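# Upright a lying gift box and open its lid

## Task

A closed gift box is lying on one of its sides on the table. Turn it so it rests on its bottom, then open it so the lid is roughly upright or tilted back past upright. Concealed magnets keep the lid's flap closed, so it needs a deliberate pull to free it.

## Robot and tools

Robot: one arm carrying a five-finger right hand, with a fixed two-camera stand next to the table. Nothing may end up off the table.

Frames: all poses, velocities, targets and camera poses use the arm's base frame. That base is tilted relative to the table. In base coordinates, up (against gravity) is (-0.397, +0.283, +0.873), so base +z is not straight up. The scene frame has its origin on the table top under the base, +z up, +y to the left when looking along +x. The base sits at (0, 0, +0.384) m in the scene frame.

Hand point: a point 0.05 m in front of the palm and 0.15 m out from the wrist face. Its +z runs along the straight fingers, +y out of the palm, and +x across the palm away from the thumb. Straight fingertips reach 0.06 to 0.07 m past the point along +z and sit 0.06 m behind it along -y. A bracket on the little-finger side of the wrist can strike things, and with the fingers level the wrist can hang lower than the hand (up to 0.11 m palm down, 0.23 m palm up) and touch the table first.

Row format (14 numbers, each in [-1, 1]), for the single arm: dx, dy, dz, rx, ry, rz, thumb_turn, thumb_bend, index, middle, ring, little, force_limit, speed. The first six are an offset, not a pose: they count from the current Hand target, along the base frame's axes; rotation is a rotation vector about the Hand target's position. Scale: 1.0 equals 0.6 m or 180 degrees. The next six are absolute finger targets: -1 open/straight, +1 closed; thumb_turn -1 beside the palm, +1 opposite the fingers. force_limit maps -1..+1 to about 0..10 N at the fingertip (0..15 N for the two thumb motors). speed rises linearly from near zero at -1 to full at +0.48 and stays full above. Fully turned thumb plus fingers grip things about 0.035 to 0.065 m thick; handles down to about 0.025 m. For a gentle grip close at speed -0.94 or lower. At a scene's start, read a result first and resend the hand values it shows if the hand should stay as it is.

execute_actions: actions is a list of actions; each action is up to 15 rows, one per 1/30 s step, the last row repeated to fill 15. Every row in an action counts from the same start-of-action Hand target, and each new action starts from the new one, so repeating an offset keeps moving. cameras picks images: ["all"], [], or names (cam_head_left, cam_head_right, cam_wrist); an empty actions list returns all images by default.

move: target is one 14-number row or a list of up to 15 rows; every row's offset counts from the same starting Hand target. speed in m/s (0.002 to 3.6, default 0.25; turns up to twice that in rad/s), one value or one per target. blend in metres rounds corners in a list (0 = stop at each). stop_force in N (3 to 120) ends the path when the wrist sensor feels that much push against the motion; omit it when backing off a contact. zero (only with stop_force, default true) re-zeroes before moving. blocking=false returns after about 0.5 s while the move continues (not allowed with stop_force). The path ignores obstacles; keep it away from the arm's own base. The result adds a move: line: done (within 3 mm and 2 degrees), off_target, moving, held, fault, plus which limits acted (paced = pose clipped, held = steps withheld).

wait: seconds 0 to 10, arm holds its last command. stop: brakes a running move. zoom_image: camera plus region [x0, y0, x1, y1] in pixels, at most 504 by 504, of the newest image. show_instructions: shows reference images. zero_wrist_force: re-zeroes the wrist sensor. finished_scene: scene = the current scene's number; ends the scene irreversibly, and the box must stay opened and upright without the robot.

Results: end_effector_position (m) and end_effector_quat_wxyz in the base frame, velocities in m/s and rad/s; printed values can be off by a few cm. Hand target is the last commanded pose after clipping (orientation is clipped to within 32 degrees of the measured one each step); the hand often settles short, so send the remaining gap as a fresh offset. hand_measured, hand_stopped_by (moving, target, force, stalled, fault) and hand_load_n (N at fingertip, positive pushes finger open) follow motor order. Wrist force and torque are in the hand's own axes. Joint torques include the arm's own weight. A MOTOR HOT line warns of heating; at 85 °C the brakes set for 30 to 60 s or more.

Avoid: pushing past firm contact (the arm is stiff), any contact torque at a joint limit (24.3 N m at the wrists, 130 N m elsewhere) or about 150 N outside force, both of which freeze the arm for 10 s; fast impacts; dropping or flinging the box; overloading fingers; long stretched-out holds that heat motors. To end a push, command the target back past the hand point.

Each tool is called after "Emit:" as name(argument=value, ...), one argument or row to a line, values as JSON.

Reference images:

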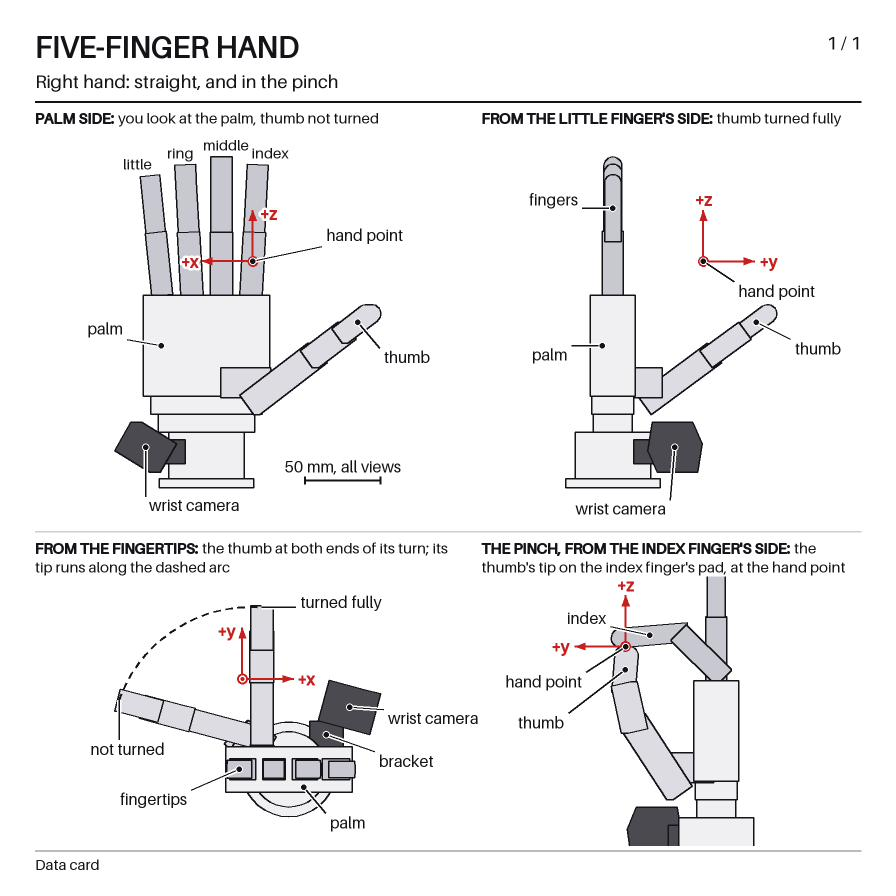

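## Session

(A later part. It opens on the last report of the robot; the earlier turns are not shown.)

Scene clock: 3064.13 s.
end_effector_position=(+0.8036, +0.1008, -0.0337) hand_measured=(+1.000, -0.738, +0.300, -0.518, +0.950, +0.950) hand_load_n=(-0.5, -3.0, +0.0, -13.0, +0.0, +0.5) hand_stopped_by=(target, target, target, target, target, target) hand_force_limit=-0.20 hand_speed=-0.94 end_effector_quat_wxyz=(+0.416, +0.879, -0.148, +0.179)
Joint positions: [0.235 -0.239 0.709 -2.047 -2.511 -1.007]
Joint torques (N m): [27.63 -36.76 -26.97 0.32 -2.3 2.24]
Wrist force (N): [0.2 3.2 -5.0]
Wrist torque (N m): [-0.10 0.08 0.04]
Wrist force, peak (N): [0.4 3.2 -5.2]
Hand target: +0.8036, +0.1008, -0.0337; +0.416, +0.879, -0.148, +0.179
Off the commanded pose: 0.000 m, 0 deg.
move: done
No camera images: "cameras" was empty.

Emit:
execute_actions(
  actions=[
    [[0,0,0,0,0,0,1,-0.74,0.3,-0.52,0.95,0.95,-0.2,-0.94]],
  ],
  cameras=["cam_wrist"],
)

Emit:
zoom_image(
  camera="cam_wrist",
  region=[400, 120, 600, 300],
)

Scene clock: 3070.93 s.
end_effector_position=(+0.8036, +0.1008, -0.0337) hand_measured=(+1.000, -0.738, +0.300, -0.518, +0.950, +0.950) hand_load_n=(-0.5, -3.0, +0.0, -13.0, +0.0, +0.0) hand_stopped_by=(target, target, target, target, target, target) hand_force_limit=-0.20 hand_speed=-0.94 end_effector_quat_wxyz=(+0.416, +0.879, -0.148, +0.179)
Joint positions: [0.235 -0.239 0.709 -2.047 -2.511 -1.007]
Joint torques (N m): [18.45 -37.07 -26.62 0.45 -2.35 2.11]
Wrist force (N): [0.3 3.0 -5.2]
Wrist torque (N m): [-0.12 0.07 0.05]
Wrist force, peak (N): [0.6 3.4 -5.5]
Hand target: +0.8036, +0.1008, -0.0337; +0.416, +0.879, -0.148, +0.179
Off the commanded pose: 0.000 m, 0 deg.
camera_calibration:
cam_wrist: T_world_to_cam=[[-0.182771, -0.64638, 0.740802, 0.243967], [-0.90964, 0.397069, 0.122032, 0.685318], [-0.373029, -0.651559, -0.660545, 0.459505], [0, 0, 0, 1]] pos_world=[0.839391, 0.184971, 0.0391616]
Images, in order (width x height): cam_wrist 672x504.

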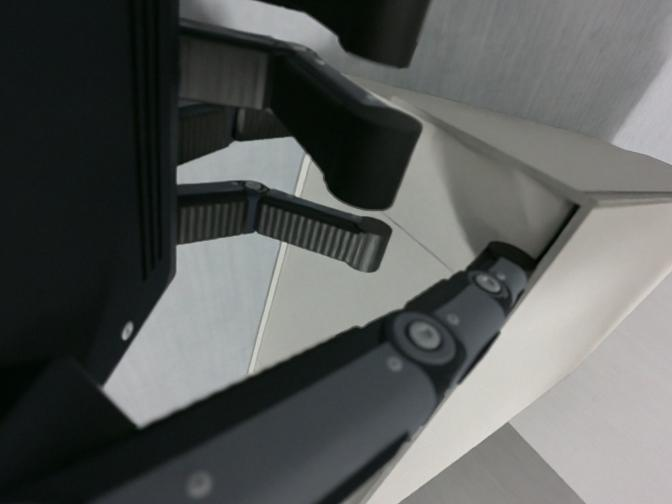

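Scaled by 2.520 from the camera's 672x504 image, which has a finer 960x720 frame.

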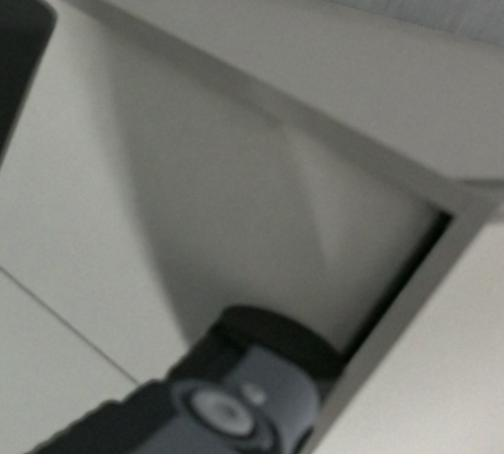

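Emit:
move(
  target=[-0.00132, 0.00095, 0.00291, 0, 0, 0, 1, -0.74, 0.3, -0.52, 0.95, 0.95, -0.2, -0.94],
  speed=0.004,
  cameras=["cam_wrist"],
)

Emit:
zoom_image(
  camera="cam_wrist",
  region=[400, 120, 600, 300],
)

Scene clock: 3106.47 s.
end_effector_position=(+0.8028, +0.1013, -0.0321) hand_measured=(+1.000, -0.738, +0.300, -0.520, +0.950, +0.950) hand_load_n=(-0.5, -1.5, +0.0, +0.0, +0.0, +0.0) hand_stopped_by=(target, target, target, target, target, target) hand_force_limit=-0.20 hand_speed=-0.94 end_effector_quat_wxyz=(+0.416, +0.879, -0.148, +0.179)
Joint positions: [0.236 -0.244 0.713 -2.046 -2.511 -1.005]
Joint torques (N m): [31.09 -67.77 -2.09 0.41 -2.23 2.25]
Wrist force (N): [0.7 -1.1 1.8]
Wrist torque (N m): [-0.11 -0.11 -0.05]
Wrist force, peak (N): [0.4 3.3 -5.5]
Hand target: +0.8028, +0.1014, -0.0320; +0.416, +0.879, -0.148, +0.179
Off the commanded pose: 0.000 m, 0 deg.
move: done
camera_calibration:
cam_wrist: T_world_to_cam=[[-0.182787, -0.646373, 0.740804, 0.242989], [-0.909636, 0.39708, 0.122019, 0.684283], [-0.373028, -0.651559, -0.660546, 0.460626], [0, 0, 0, 1]] pos_world=[0.838691, 0.185471, 0.0407616]
Images, in order (width x height): cam_wrist 672x504.

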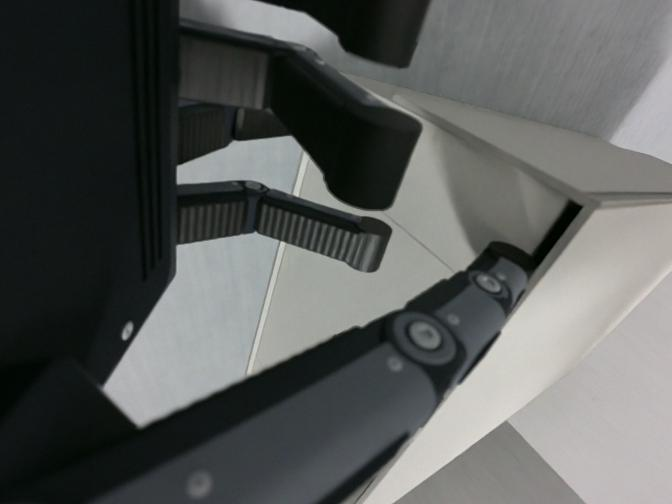

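Scaled by 2.520 from the camera's 672x504 image, which has a finer 960x720 frame.

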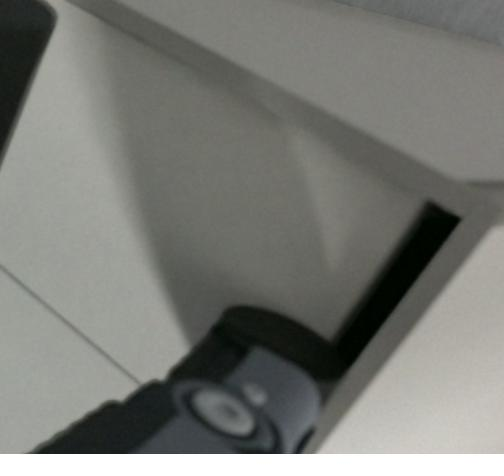

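Emit:
move(
  target=[-0.00397, 0.00284, 0.00873, 0, 0, 0, 1, -0.74, 0.3, -0.52, 0.95, 0.95, -0.2, -0.94],
  speed=0.008,
  cameras=["cam_wrist"],
)

Emit:
zoom_image(
  camera="cam_wrist",
  region=[400, 120, 600, 300],
)

Scene clock: 3112.70 s.
end_effector_position=(+0.8005, +0.1030, -0.0269) hand_measured=(+1.000, -0.738, +0.300, -0.520, +0.950, +0.950) hand_load_n=(+0.5, -1.5, +0.0, +0.0, +0.0, +0.5) hand_stopped_by=(target, target, target, target, target, target) hand_force_limit=-0.20 hand_speed=-0.94 end_effector_quat_wxyz=(+0.416, +0.879, -0.148, +0.179) end_effector_velocity=(-0.001, +0.000, +0.001) end_effector_angular_velocity=(+0.000, +0.000, -0.001)
Joint positions: [0.238 -0.258 0.728 -2.043 -2.511 -1.001]
Joint velocities: [0 -0.003 0.005 0.001 0 0.002]
Joint torques (N m): [31.05 -67.07 -1.99 0.23 -3.32 2.26]
Wrist force (N): [-0.1 -0.8 1.6]
Wrist torque (N m): [-0.13 -0.09 -0.03]
Wrist force, peak (N): [0.4 -1.3 2.3]
Hand target: +0.8004, +0.1031, -0.0267; +0.416, +0.879, -0.148, +0.179
Off the commanded pose: 0.000 m, 0 deg.
move: done
camera_calibration:
cam_wrist: T_world_to_cam=[[-0.182771, -0.64638, 0.740802, 0.239785], [-0.90964, 0.397069, 0.122032, 0.680795], [-0.373029, -0.651559, -0.660545, 0.464273], [0, 0, 0, 1]] pos_world=[0.836291, 0.187171, 0.0459616]
Images, in order (width x height): cam_wrist 672x504.

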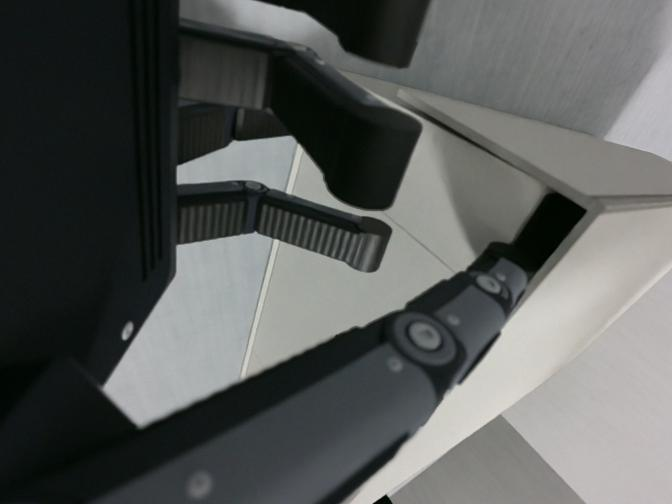

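Scaled by 2.520 from the camera's 672x504 image, which has a finer 960x720 frame.

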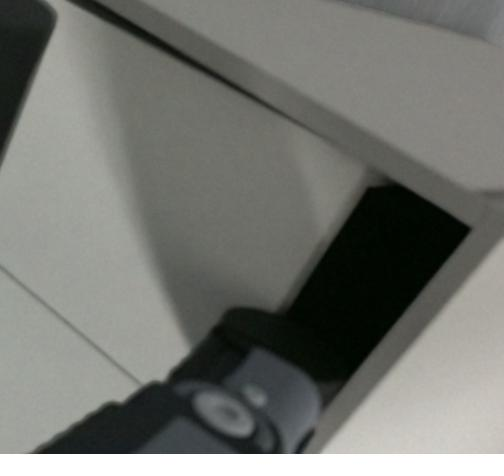

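Emit:
move(
  target=[-0.0053, 0.00378, 0.01164, 0, 0, 0, 1, -0.74, 0.3, -0.52, 0.95, 0.95, -0.2, -0.94],
  speed=0.008,
  cameras=["cam_wrist"],
)

Emit:
zoom_image(
  camera="cam_wrist",
  region=[380, 120, 660, 360],
)

Scene clock: 3117.80 s.
end_effector_position=(+0.7973, +0.1053, -0.0199) hand_measured=(+1.000, -0.738, +0.300, -0.520, +0.950, +0.950) hand_load_n=(+1.0, -1.5, +0.0, +0.0, +0.0, +0.0) hand_stopped_by=(target, target, target, target, target, target) hand_force_limit=-0.20 hand_speed=-0.94 end_effector_quat_wxyz=(+0.416, +0.879, -0.148, +0.179)
Joint positions: [0.242 -0.276 0.746 -2.038 -2.511 -0.995]
Joint torques (N m): [30.86 -66.99 -1.66 0.24 -2.81 2.11]
Wrist force (N): [-0.1 -0.7 1.6]
Wrist torque (N m): [-0.12 -0.10 -0.02]
Wrist force, peak (N): [0.1 -0.9 1.9]
Hand target: +0.7972, +0.1053, -0.0197; +0.416, +0.879, -0.148, +0.179
Off the commanded pose: 0.000 m, 0 deg.
move: done
camera_calibration:
cam_wrist: T_world_to_cam=[[-0.182771, -0.64638, 0.740802, 0.23552], [-0.90964, 0.397069, 0.122032, 0.676207], [-0.373029, -0.651559, -0.660545, 0.469239], [0, 0, 0, 1]] pos_world=[0.833191, 0.189471, 0.0529616]
Images, in order (width x height): cam_wrist 672x504.

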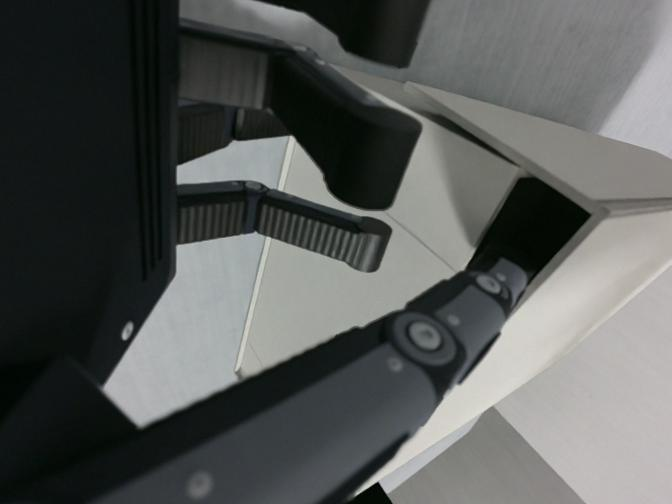

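Scaled by 1.800 from the camera's 672x504 image, which has a finer 960x720 frame.

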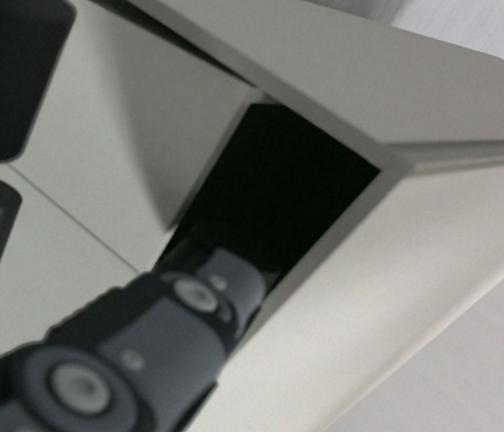

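Emit:
move(
  target=[-0.00265, 0.00189, 0.00582, 0, 0, 0, 1, -0.74, 0.3, -0.52, 0.95, 0.95, -0.2, -0.94],
  speed=0.008,
  cameras=[],
)

Emit:
move(
  target=[0, 0, 0, 0, 0, 0, 1, -0.74, 0.3, -0.78, 0.95, 0.95, -0.2, -0.94],
  speed=0.008,
  cameras=["cam_wrist"],
)

Scene clock: 3133.20 s.
end_effector_position=(+0.7957, +0.1064, -0.0164) hand_measured=(+1.000, -0.738, +0.300, -0.520, +0.950, +0.950) hand_load_n=(+0.5, -1.0, +0.0, +0.0, +0.0, +0.0) hand_stopped_by=(target, target, target, target, target, target) hand_force_limit=-0.20 hand_speed=-0.94 end_effector_quat_wxyz=(+0.416, +0.879, -0.148, +0.179)
Joint positions: [0.243 -0.285 0.755 -2.036 -2.511 -0.992]
Joint torques (N m): [30.45 -67.54 -2.34 0.24 -1.13 2.23]
Wrist force (N): [-0.1 -0.8 1.8]
Wrist torque (N m): [-0.15 -0.10 -0.04]
Wrist force, peak (N): [-0.1 -0.8 1.9]
Hand target: +0.7956, +0.1065, -0.0162; +0.416, +0.879, -0.148, +0.179
Off the commanded pose: 0.000 m, 0 deg.
move: done
No camera images: "cameras" was empty.

Scene clock: 3135.00 s.
end_effector_position=(+0.7956, +0.1065, -0.0162) hand_measured=(+1.000, -0.738, +0.300, -0.780, +0.950, +0.950) hand_load_n=(+0.5, -1.5, +0.0, +0.0, +0.0, +0.0) hand_stopped_by=(target, target, target, target, target, target) hand_force_limit=-0.20 hand_speed=-0.94 end_effector_quat_wxyz=(+0.416, +0.879, -0.148, +0.179)
Joint positions: [0.244 -0.285 0.755 -2.036 -2.511 -0.992]
Joint torques (N m): [30.92 -67.3 -3.36 0.16 0.72 2.26]
Wrist force (N): [-0.2 -0.5 1.6]
Wrist torque (N m): [-0.10 -0.08 -0.03]
Wrist force, peak (N): [-0.1 -0.7 1.9]
Hand target: +0.7956, +0.1065, -0.0162; +0.416, +0.879, -0.148, +0.179
Off the commanded pose: 0.000 m, 0 deg.
move: done
camera_calibration:
cam_wrist: T_world_to_cam=[[-0.182771, -0.64638, 0.740802, 0.233318], [-0.90964, 0.397069, 0.122032, 0.673745], [-0.373029, -0.651559, -0.660545, 0.471765], [0, 0, 0, 1]] pos_world=[0.831491, 0.190671, 0.0565616]
Images, in order (width x height): cam_wrist 672x504.

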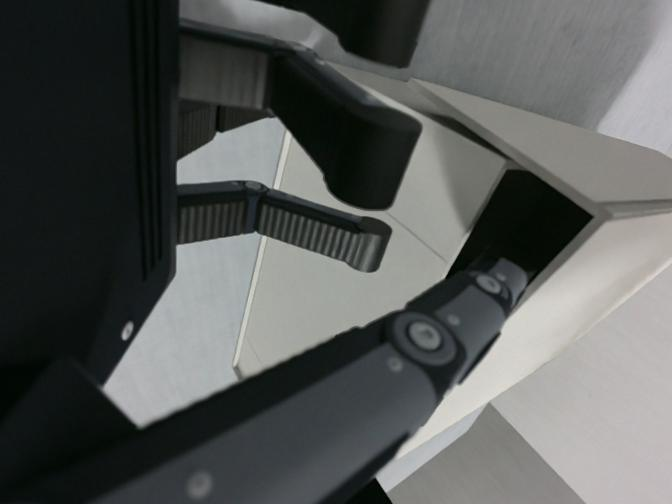

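Emit:
move(
  target=[0, 0, 0, 0, 0, 0, 1, -0.86, 0.3, -0.78, 0.95, 0.95, -0.2, -0.94],
  speed=0.008,
  cameras=["cam_wrist"],
)

Emit:
move(
  target=[0, 0, 0, 0, 0, 0, 1, -0.99, 0.3, -0.95, 0.95, 0.95, -0.2, -0.94],
  speed=0.008,
  cameras=["all"],
)

Scene clock: 3164.57 s.
end_effector_position=(+0.7956, +0.1065, -0.0162) hand_measured=(+1.000, -0.860, +0.300, -0.780, +0.950, +0.950) hand_load_n=(+0.5, -1.5, +0.0, +0.0, +0.5, +0.0) hand_stopped_by=(target, target, target, target, target, target) hand_force_limit=-0.20 hand_speed=-0.94 end_effector_quat_wxyz=(+0.416, +0.879, -0.148, +0.179)
Joint positions: [0.244 -0.285 0.755 -2.036 -2.511 -0.992]
Joint torques (N m): [30.14 -66.06 -2.46 0.23 1.22 2.09]
Wrist force (N): [-0.2 -0.5 1.6]
Wrist torque (N m): [-0.09 -0.08 -0.02]
Wrist force, peak (N): [-0.2 -0.9 2.0]
Hand target: +0.7956, +0.1065, -0.0162; +0.416, +0.879, -0.148, +0.179
Off the commanded pose: 0.000 m, 0 deg.
move: done
camera_calibration:
cam_wrist: T_world_to_cam=[[-0.182771, -0.64638, 0.740802, 0.233318], [-0.90964, 0.397069, 0.122032, 0.673745], [-0.373029, -0.651559, -0.660545, 0.471765], [0, 0, 0, 1]] pos_world=[0.831491, 0.190671, 0.0565616]
Images, in order (width x height): cam_wrist 672x504.

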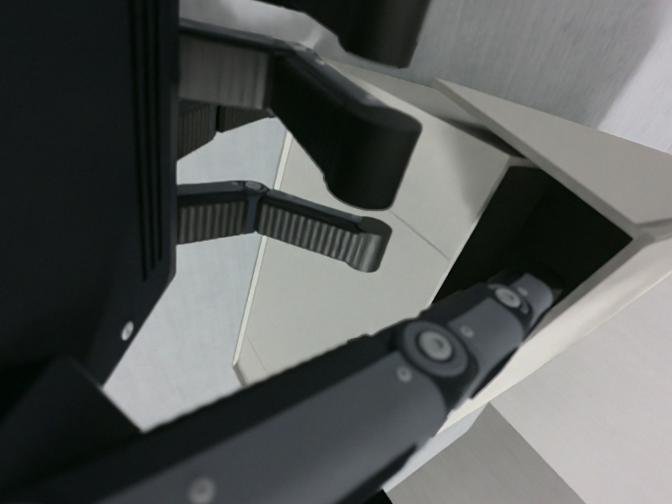

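Scene clock: 3166.30 s.
end_effector_position=(+0.7956, +0.1065, -0.0162) hand_measured=(+1.000, -0.990, +0.300, -0.808, +0.950, +0.950) hand_load_n=(+0.5, -1.0, +0.0, -14.5, +0.0, +0.0) hand_stopped_by=(target, target, target, stalled, target, target) hand_force_limit=-0.20 hand_speed=-0.94 end_effector_quat_wxyz=(+0.416, +0.879, -0.148, +0.179)
Joint positions: [0.244 -0.285 0.755 -2.036 -2.511 -0.992]
Joint torques (N m): [30.26 -43.82 -4.08 -4.22 1.1 2.15]
Wrist force (N): [-3.3 9.4 -1.5]
Wrist torque (N m): [-0.18 -0.24 0.06]
Wrist force, peak (N): [-3.3 10.6 -1.4]
Hand target: +0.7956, +0.1065, -0.0162; +0.416, +0.879, -0.148, +0.179
Off the commanded pose: 0.000 m, 0 deg.
move: done
camera_calibration:
cam_wrist: T_world_to_cam=[[-0.182777, -0.646392, 0.74079, 0.233251], [-0.909674, 0.397009, 0.121972, 0.673776], [-0.372942, -0.651584, -0.66057, 0.471765], [0, 0, 0, 1]] pos_world=[0.831491, 0.190671, 0.0566614]

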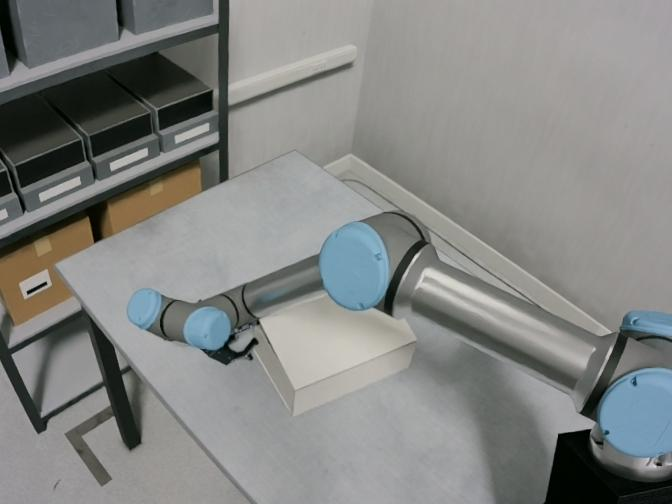

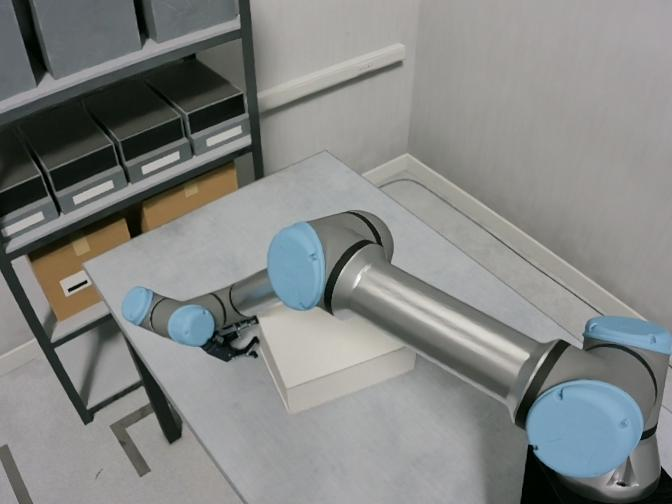

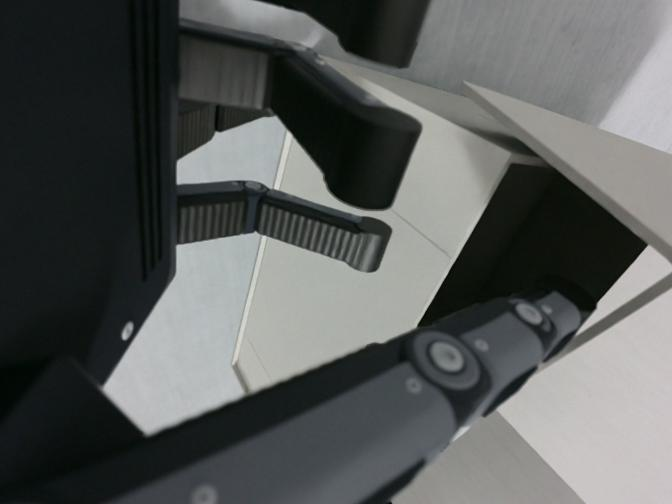

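Emit:
move(
  target=[-0.0106, 0.006, 0.01614, 0, 0, 0, 1, -0.99, 0.3, -0.95, 0.95, 0.95, -0.2, -0.94],
  speed=0.01,
  cameras=[],
)

Emit:
move(
  target=[0, 0, 0, 0, 0, 0, 1, -0.99, 0.95, -0.93, 0.95, 0.95, -0.2, -0.94],
  speed=0.01,
  cameras=["cam_wrist"],
)

Scene clock: 3212.07 s.
end_effector_position=(+0.7893, +0.1100, -0.0067) hand_measured=(+1.000, -0.990, +0.300, -0.810, +0.950, +0.950) hand_load_n=(+1.0, -1.0, +0.0, +0.0, +0.0, +0.0) hand_stopped_by=(target, target, target, stalled, target, target) hand_force_limit=-0.20 hand_speed=-0.94 end_effector_quat_wxyz=(+0.416, +0.879, -0.148, +0.179)
Joint positions: [0.249 -0.315 0.789 -2.032 -2.511 -0.982]
Joint torques (N m): [31.03 -66.28 -2.29 0.34 1.09 2.26]
Wrist force (N): [-0.1 -1.0 1.8]
Wrist torque (N m): [-0.17 -0.08 -0.03]
Wrist force, peak (N): [-3.4 9.7 -1.4]
Hand target: +0.7893, +0.1101, -0.0066; +0.416, +0.879, -0.148, +0.179
Off the commanded pose: 0.000 m, 0 deg.
move: done
No camera images: "cameras" was empty.

Scene clock: 3216.17 s.
end_effector_position=(+0.7893, +0.1101, -0.0066) hand_measured=(+1.000, -0.990, +0.950, -0.930, +0.950, +0.950) hand_load_n=(+1.0, -1.5, +0.0, +0.5, +0.0, +0.0) hand_stopped_by=(target, target, target, target, target, target) hand_force_limit=-0.20 hand_speed=-0.94 end_effector_quat_wxyz=(+0.416, +0.879, -0.148, +0.179)
Joint positions: [0.249 -0.315 0.789 -2.032 -2.511 -0.982]
Joint torques (N m): [30.83 -66.25 -3.51 -0.94 1.2 2.15]
Wrist force (N): [-0.2 -0.9 1.7]
Wrist torque (N m): [-0.14 -0.07 -0.03]
Wrist force, peak (N): [0.1 -1.1 2.1]
Hand target: +0.7893, +0.1101, -0.0066; +0.416, +0.879, -0.148, +0.179
Off the commanded pose: 0.000 m, 0 deg.
move: done
camera_calibration:
cam_wrist: T_world_to_cam=[[-0.182771, -0.64638, 0.740802, 0.227289], [-0.90964, 0.397069, 0.122032, 0.66531], [-0.373029, -0.651559, -0.660545, 0.478131], [0, 0, 0, 1]] pos_world=[0.825091, 0.194271, 0.0662616]
Images, in order (width x height): cam_wrist 672x504.

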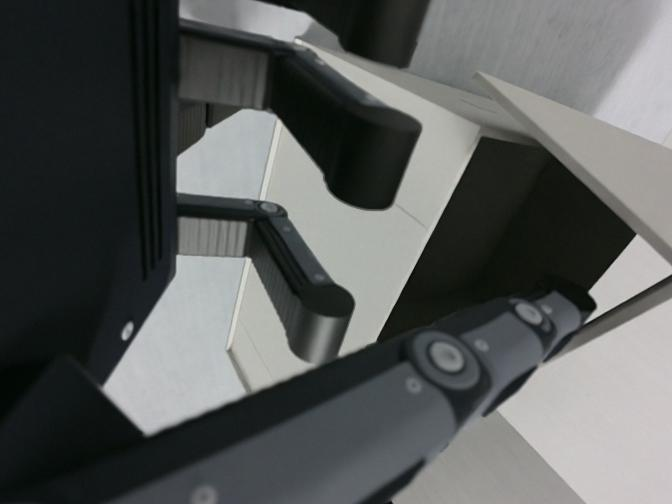

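Emit:
move(
  target=[
    [-0.03772, 0.00705, 0.04013, 0, 0, 0, 1, -0.99, 0.95, -0.93, 0.95, 0.95, -0.2, -0.94],
    [-0.07845, 0.01965, 0.0704, 0, 0, 0, 1, -0.99, 0.95, -0.93, 0.95, 0.95, -0.2, -0.94],
  ],
  speed=0.015,
  blend=0.004,
  stop_force=10,
  cameras=["all"],
)

Scene clock: 3242.57 s.
end_effector_position=(+0.7422, +0.1218, +0.0357) hand_measured=(+1.000, -0.990, +0.950, -0.930, +0.950, +0.950) hand_load_n=(+0.5, -1.5, +0.0, +0.5, +0.0, +0.0) hand_stopped_by=(target, target, target, target, target, target) hand_force_limit=-0.20 hand_speed=-0.94 end_effector_quat_wxyz=(+0.416, +0.879, -0.148, +0.179)
Joint positions: [0.278 -0.483 1.014 -2.05 -2.51 -0.934]
Joint torques (N m): [29.67 -64.67 -2.77 -3.37 1.04 2.22]
Wrist force (N): [0.1 -1.4 1.4]
Wrist torque (N m): [-0.20 -0.08 -0.05]
Wrist force, peak (N): [0.2 -1.8 1.7]
Hand target: +0.7422, +0.1218, +0.0357; +0.416, +0.879, -0.148, +0.179
Off the commanded pose: 0.000 m, 0 deg.
move: done
camera_calibration:
cam_wrist: T_world_to_cam=[[-0.182771, -0.64638, 0.740802, 0.19499], [-0.90964, 0.397069, 0.122032, 0.61271], [-0.373029, -0.651559, -0.660545, 0.496228], [0, 0, 0, 1]] pos_world=[0.778091, 0.206071, 0.108562]

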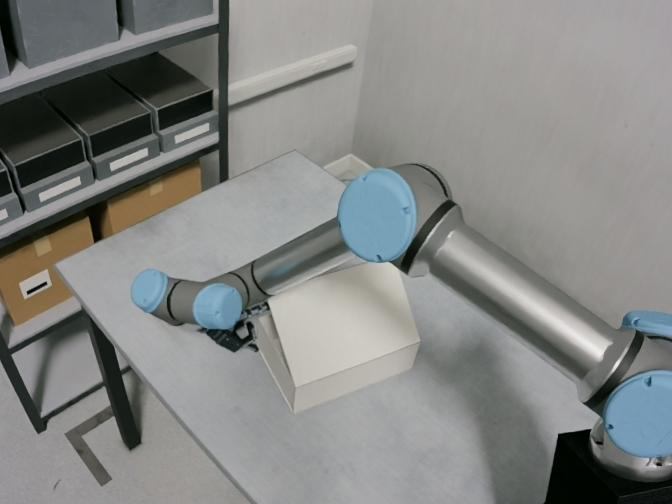

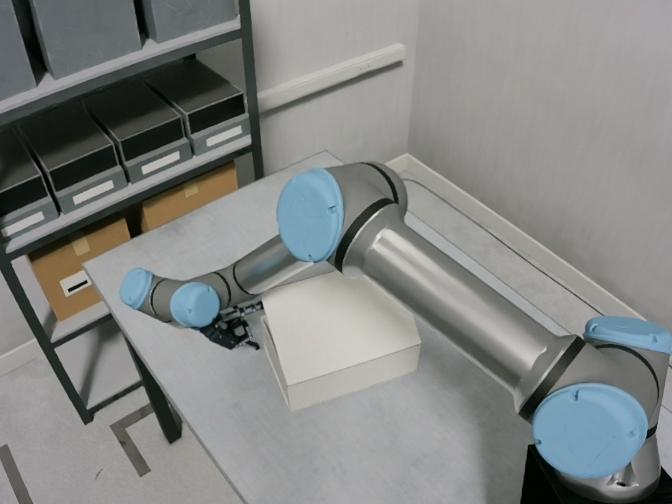

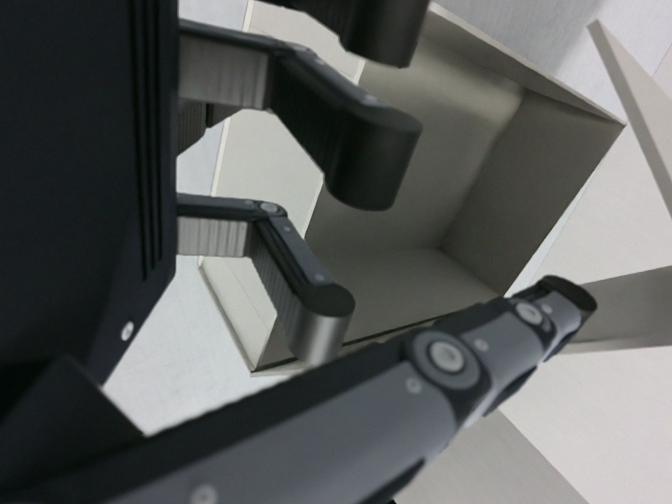

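Emit:
move(
  target=[
    [-0.04465, 0.01513, 0.02177, 0, 0, 0, 1, -0.99, 0.95, -0.93, 0.95, 0.95, -0.2, -0.94],
    [-0.09328, 0.02768, 0.03547, 0, 0, 0, 1, -0.99, 0.95, -0.93, 0.95, 0.95, -0.2, -0.94],
    [-0.14347, 0.04037, 0.04022, 0, 0, 0, 1, -0.99, 0.95, -0.93, 0.95, 0.95, -0.2, -0.94],
  ],
  speed=0.018,
  blend=0.004,
  stop_force=10,
  cameras=["all"],
)

Scene clock: 3269.17 s.
end_effector_position=(+0.6561, +0.1461, +0.0598) hand_measured=(+1.000, -0.990, +0.950, -0.930, +0.950, +0.950) hand_load_n=(-0.5, -0.5, +0.0, +0.0, +0.0, +0.0) hand_stopped_by=(target, target, target, target, target, target) hand_force_limit=-0.20 hand_speed=-0.94 end_effector_quat_wxyz=(+0.416, +0.879, -0.148, +0.179)
Joint positions: [0.341 -0.669 1.304 -2.068 -2.504 -0.828]
Joint torques (N m): [29.31 -61.02 -0.5 -3.23 1.57 2.33]
Wrist force (N): [0.4 -0.3 1.0]
Wrist torque (N m): [-0.10 -0.06 -0.09]
Wrist force, peak (N): [0.5 -2.1 1.0]
Hand target: +0.6561, +0.1461, +0.0598; +0.416, +0.879, -0.148, +0.179
Off the commanded pose: 0.000 m, 0 deg.
move: done
camera_calibration:
cam_wrist: T_world_to_cam=[[-0.182771, -0.64638, 0.740802, 0.177043], [-0.90964, 0.397069, 0.122032, 0.52184], [-0.373029, -0.651559, -0.660545, 0.495797], [0, 0, 0, 1]] pos_world=[0.691991, 0.230271, 0.132662]

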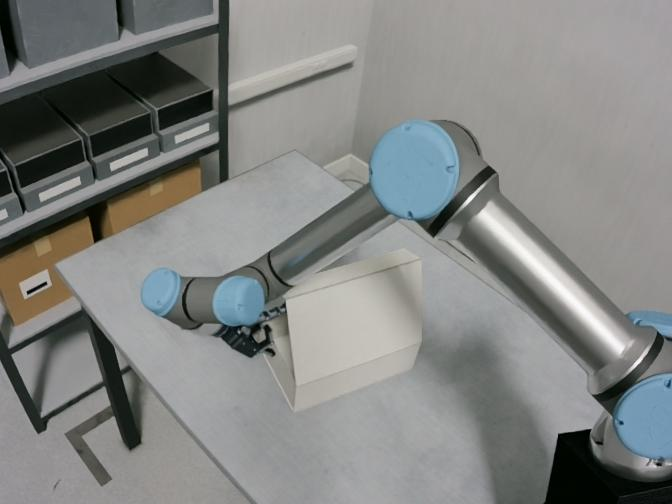

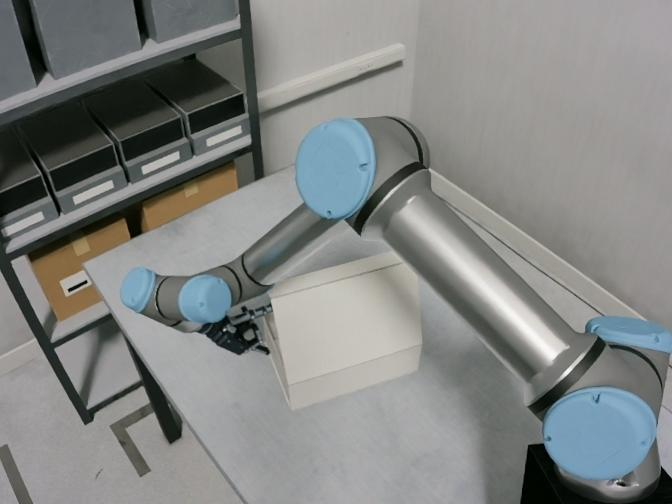

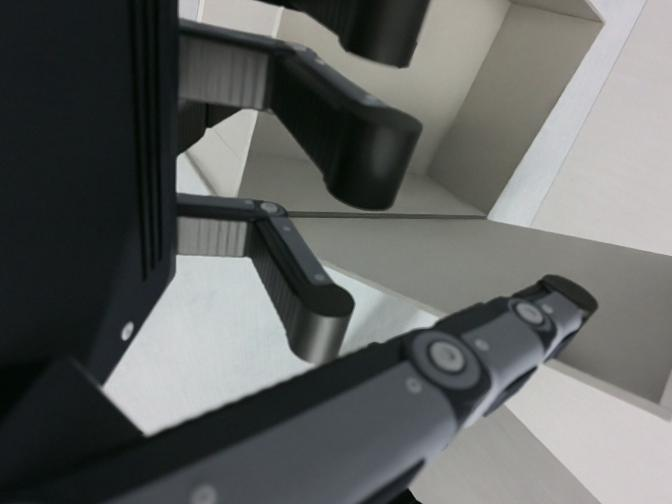

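Emit:
move(
  target=[
    [-0.0508, 0.01085, -0.0043, 0, 0, 0, 1, -0.99, 0.95, -0.93, 0.95, 0.95, -0.2, -0.94],
    [-0.09067, 0.018, -0.01385, 0, 0, 0, 1, -0.99, 0.95, -0.93, 0.95, 0.95, -0.2, -0.94],
    [-0.115, 0.0217, -0.0227, 0, 0, 0, 1, -0.99, 0.95, -0.93, 0.95, 0.95, -0.2, -0.94],
  ],
  speed=[0.018, 0.014, 0.01],
  blend=0.003,
  stop_force=10,
  cameras=["all"],
)

Scene clock: 3290.87 s.
end_effector_position=(+0.5871, +0.1591, +0.0462) hand_measured=(+1.000, -0.990, +0.950, -0.930, +0.950, +0.950) hand_load_n=(-0.5, -0.5, +0.0, +0.0, +0.0, +0.0) hand_stopped_by=(target, target, target, target, target, target) hand_force_limit=-0.20 hand_speed=-0.94 end_effector_quat_wxyz=(+0.416, +0.879, -0.148, +0.179)
Joint positions: [0.392 -0.754 1.502 -2.114 -2.495 -0.744]
Joint torques (N m): [27.5 -57.36 0.97 -3.16 1.54 2.27]
Wrist force (N): [0.3 0.0 1.2]
Wrist torque (N m): [-0.11 -0.07 -0.06]
Wrist force, peak (N): [0.8 -0.8 1.1]
Hand target: +0.5871, +0.1591, +0.0462; +0.416, +0.879, -0.148, +0.179
Off the commanded pose: 0.000 m, 0 deg.
move: done
camera_calibration:
cam_wrist: T_world_to_cam=[[-0.182771, -0.64638, 0.740802, 0.182909], [-0.90964, 0.397069, 0.122032, 0.455572], [-0.373029, -0.651559, -0.660545, 0.469545], [0, 0, 0, 1]] pos_world=[0.622991, 0.243271, 0.119062]

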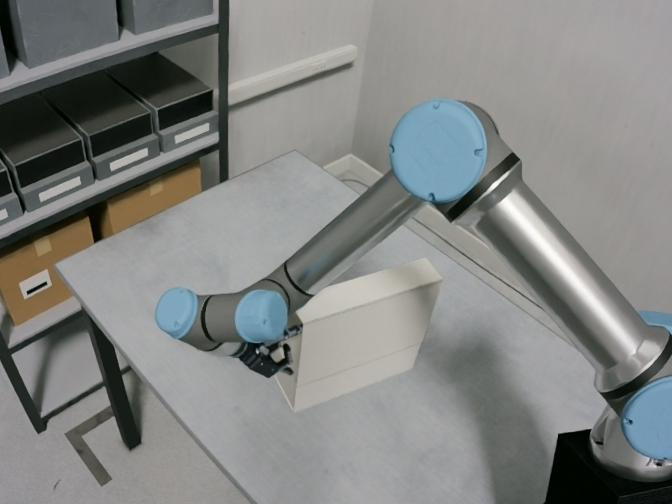

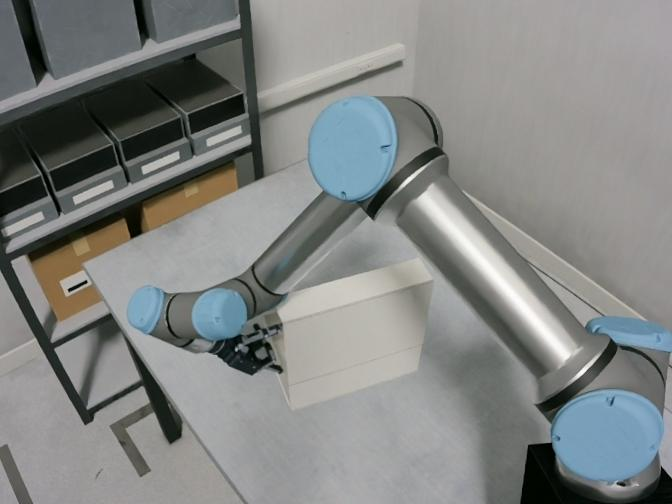

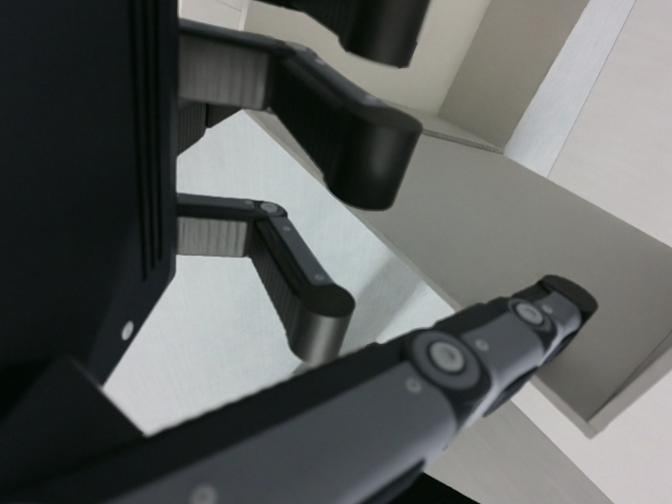

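Emit:
zoom_image(
  camera="cam_head_left",
  region=[240, 240, 460, 430],
)

Emit:
zoom_image(
  camera="cam_head_right",
  region=[230, 240, 450, 430],
)

Scaled by 2.291 from the camera's 672x504 image, which has a finer 960x720 frame.

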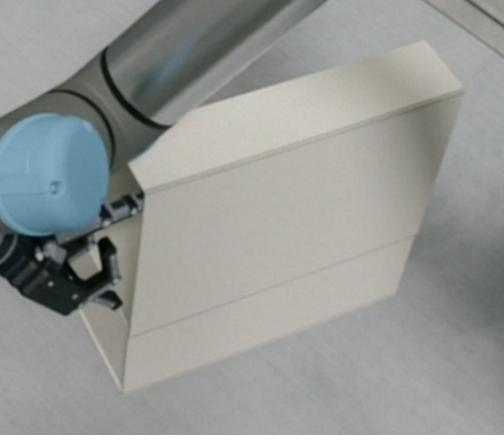

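Scaled by 2.291 from the camera's 672x504 image, which has a finer 960x720 frame.

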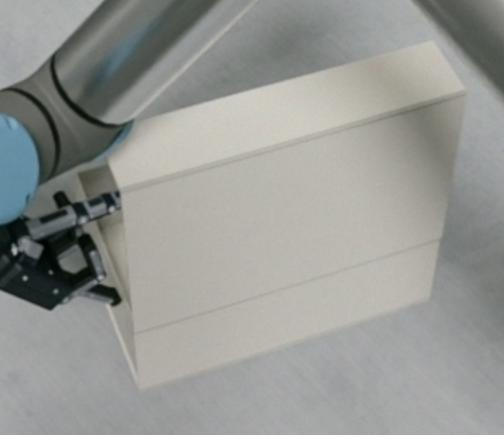

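Emit:
move(
  target=[-0.0214, 0.0057, -0.0116, 0, 0, 0, 1, -0.99, 0.95, -0.93, 0.95, 0.95, -0.2, -0.94],
  speed=0.008,
  cameras=["cam_head_left", "cam_wrist"],
)

Emit:
zoom_image(
  camera="cam_head_left",
  region=[240, 240, 460, 430],
)

Scene clock: 3334.43 s.
end_effector_position=(+0.5744, +0.1625, +0.0393) hand_measured=(+1.000, -0.990, +0.950, -0.930, +0.950, +0.950) hand_load_n=(+0.0, +0.0, +0.0, +0.0, +0.0, +0.0) hand_stopped_by=(target, target, target, target, target, target) hand_force_limit=-0.20 hand_speed=-0.94 end_effector_quat_wxyz=(+0.416, +0.879, -0.148, +0.179)
Joint positions: [0.404 -0.76 1.533 -2.124 -2.493 -0.725]
Joint torques (N m): [28.12 -56.9 2.27 -3.36 1.65 2.2]
Wrist force (N): [0.1 -0.3 1.2]
Wrist torque (N m): [-0.16 -0.05 -0.06]
Wrist force, peak (N): [0.5 -0.1 1.4]
Hand target: +0.5743, +0.1625, +0.0392; +0.416, +0.879, -0.148, +0.179
Off the commanded pose: 0.000 m, 0 deg.
move: done
camera_calibration:
cam_wrist: T_world_to_cam=[[-0.182771, -0.64638, 0.740802, 0.187897], [-0.90964, 0.397069, 0.122032, 0.443512], [-0.373029, -0.651559, -0.660545, 0.462465], [0, 0, 0, 1]] pos_world=[0.610291, 0.246671, 0.112162]
Images, in order (width x height): cam_head_left 672x504, cam_wrist 672x504.

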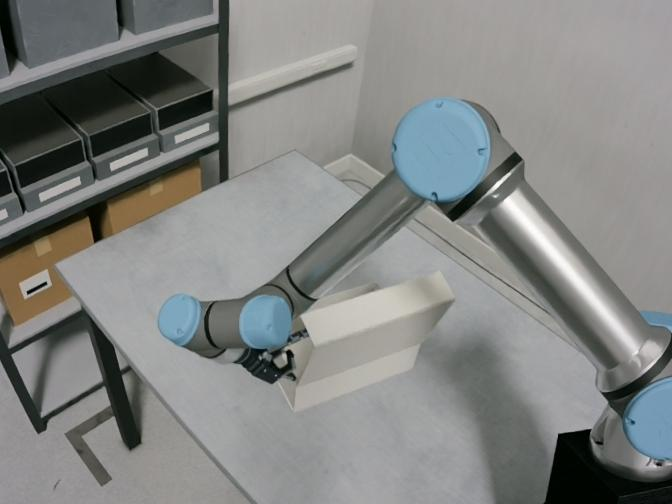

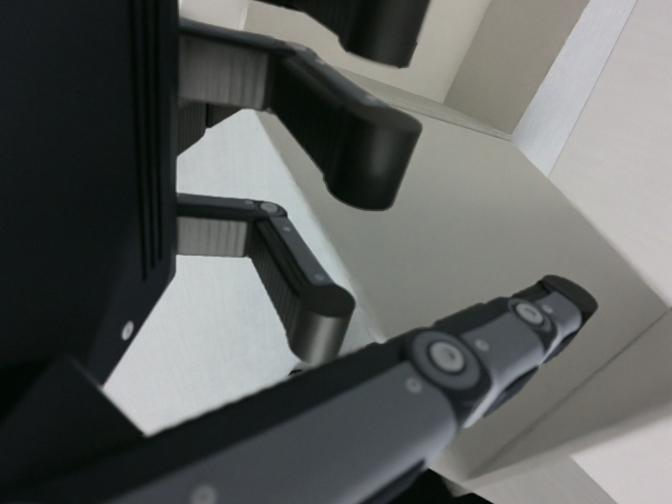

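Scaled by 2.291 from the camera's 672x504 image, which has a finer 960x720 frame.

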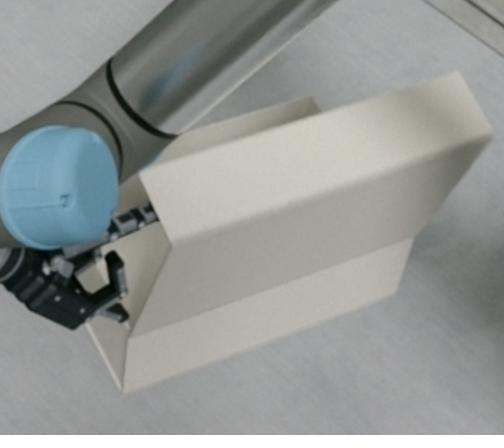

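Emit:
wait(
  seconds=0.2,
  cameras=["cam_head_left"],
)

Emit:
zoom_image(
  camera="cam_head_left",
  region=[240, 240, 460, 430],
)

Scene clock: 3342.67 s.
end_effector_position=(+0.5743, +0.1625, +0.0392) hand_measured=(+1.000, -0.990, +0.950, -0.930, +0.950, +0.950) hand_load_n=(+0.0, +0.0, +0.0, +0.0, +0.0, +0.0) hand_stopped_by=(target, target, target, target, target, target) hand_force_limit=-0.20 hand_speed=-0.94 end_effector_quat_wxyz=(+0.416, +0.879, -0.148, +0.179)
Joint positions: [0.404 -0.76 1.534 -2.124 -2.493 -0.725]
Joint torques (N m): [27.45 -57.03 2.42 -3.01 1.51 2.28]
Wrist force (N): [-0.1 -0.1 0.9]
Wrist torque (N m): [-0.10 -0.01 -0.07]
Wrist force, peak (N): [0.3 -0.1 1.5]
Hand target: +0.5743, +0.1625, +0.0392; +0.416, +0.879, -0.148, +0.179
Off the commanded pose: 0.000 m, 0 deg.
wait: 0.20 s; at rest from the start
Images, in order (width x height): cam_head_left 672x504.

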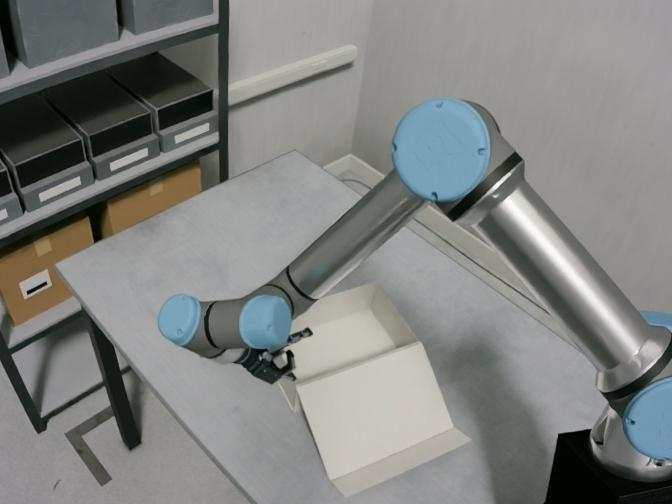

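Scaled by 2.291 from the camera's 672x504 image, which has a finer 960x720 frame.

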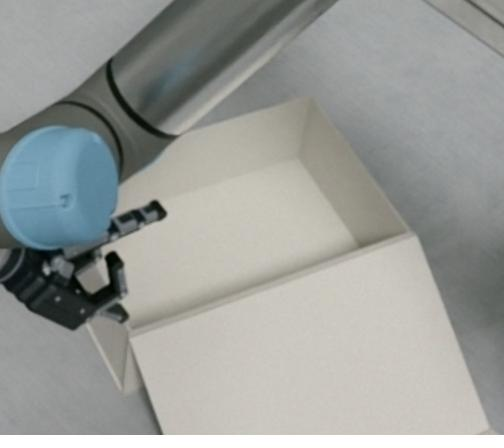

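Emit:
move(
  target=[-0.0044, 0.1142, 0.0373, 0, 0, 0, 1, -0.99, 0.95, -0.93, 0.95, 0.95, -0.2, -0.94],
  speed=0.06,
  cameras=["all"],
)

Scene clock: 3350.73 s.
end_effector_position=(+0.5716, +0.2309, +0.0616) hand_measured=(+1.000, -0.990, +0.950, -0.930, +0.950, +0.950) hand_load_n=(+0.0, +0.0, +0.0, +0.0, +0.0, +0.0) hand_stopped_by=(target, target, target, target, target, target) hand_force_limit=-0.20 hand_speed=-0.94 end_effector_quat_wxyz=(+0.416, +0.879, -0.148, +0.179)
Joint positions: [0.493 -0.734 1.371 -1.877 -2.469 -0.585]
Joint torques (N m): [27.32 -34.05 -27.19 0.95 1.72 2.2]
Wrist force (N): [0.0 0.1 1.0]
Wrist torque (N m): [-0.08 -0.03 -0.04]
Wrist force, peak (N): [0.1 0.0 1.7]
Hand target: +0.5716, +0.2310, +0.0616; +0.416, +0.879, -0.148, +0.179
Off the commanded pose: 0.000 m, 0 deg.
move: done
camera_calibration:
cam_wrist: T_world_to_cam=[[-0.182719, -0.646417, 0.740783, 0.215125], [-0.909685, 0.396968, 0.12202, 0.411105], [-0.372943, -0.651584, -0.660569, 0.520741], [0, 0, 0, 1]] pos_world=[0.60749, 0.315171, 0.134462]

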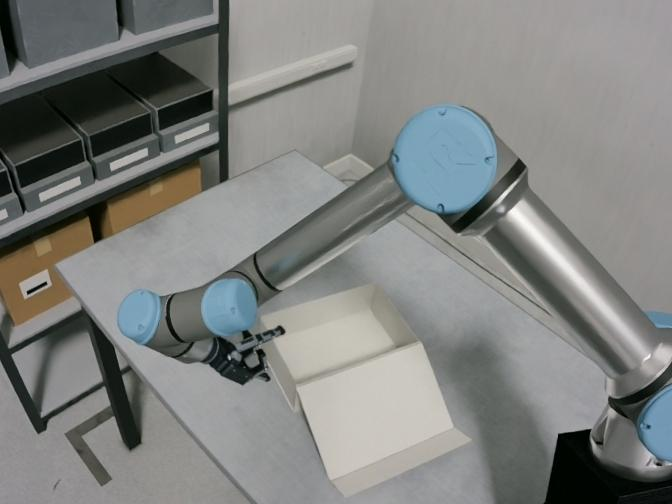

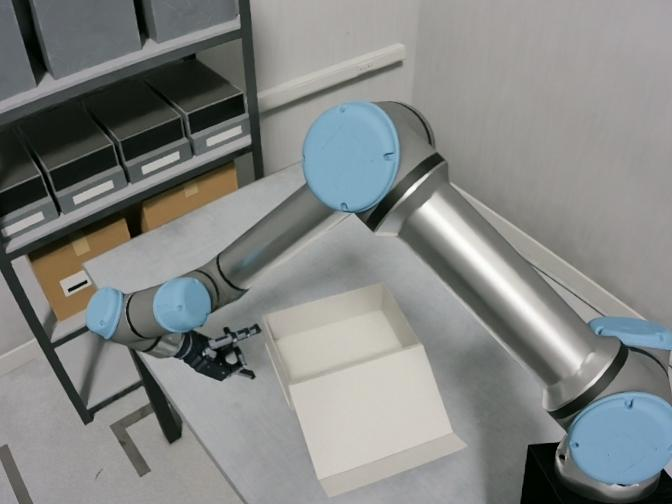

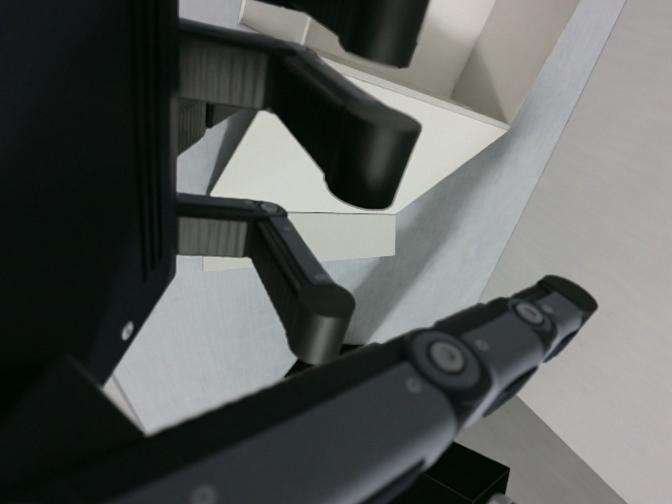

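The box now stands on its base with the lid folded fully back, and the hand is clear of it.

Emit:
finished_scene(
  scene=2,
)

The scene is finished: the task was done.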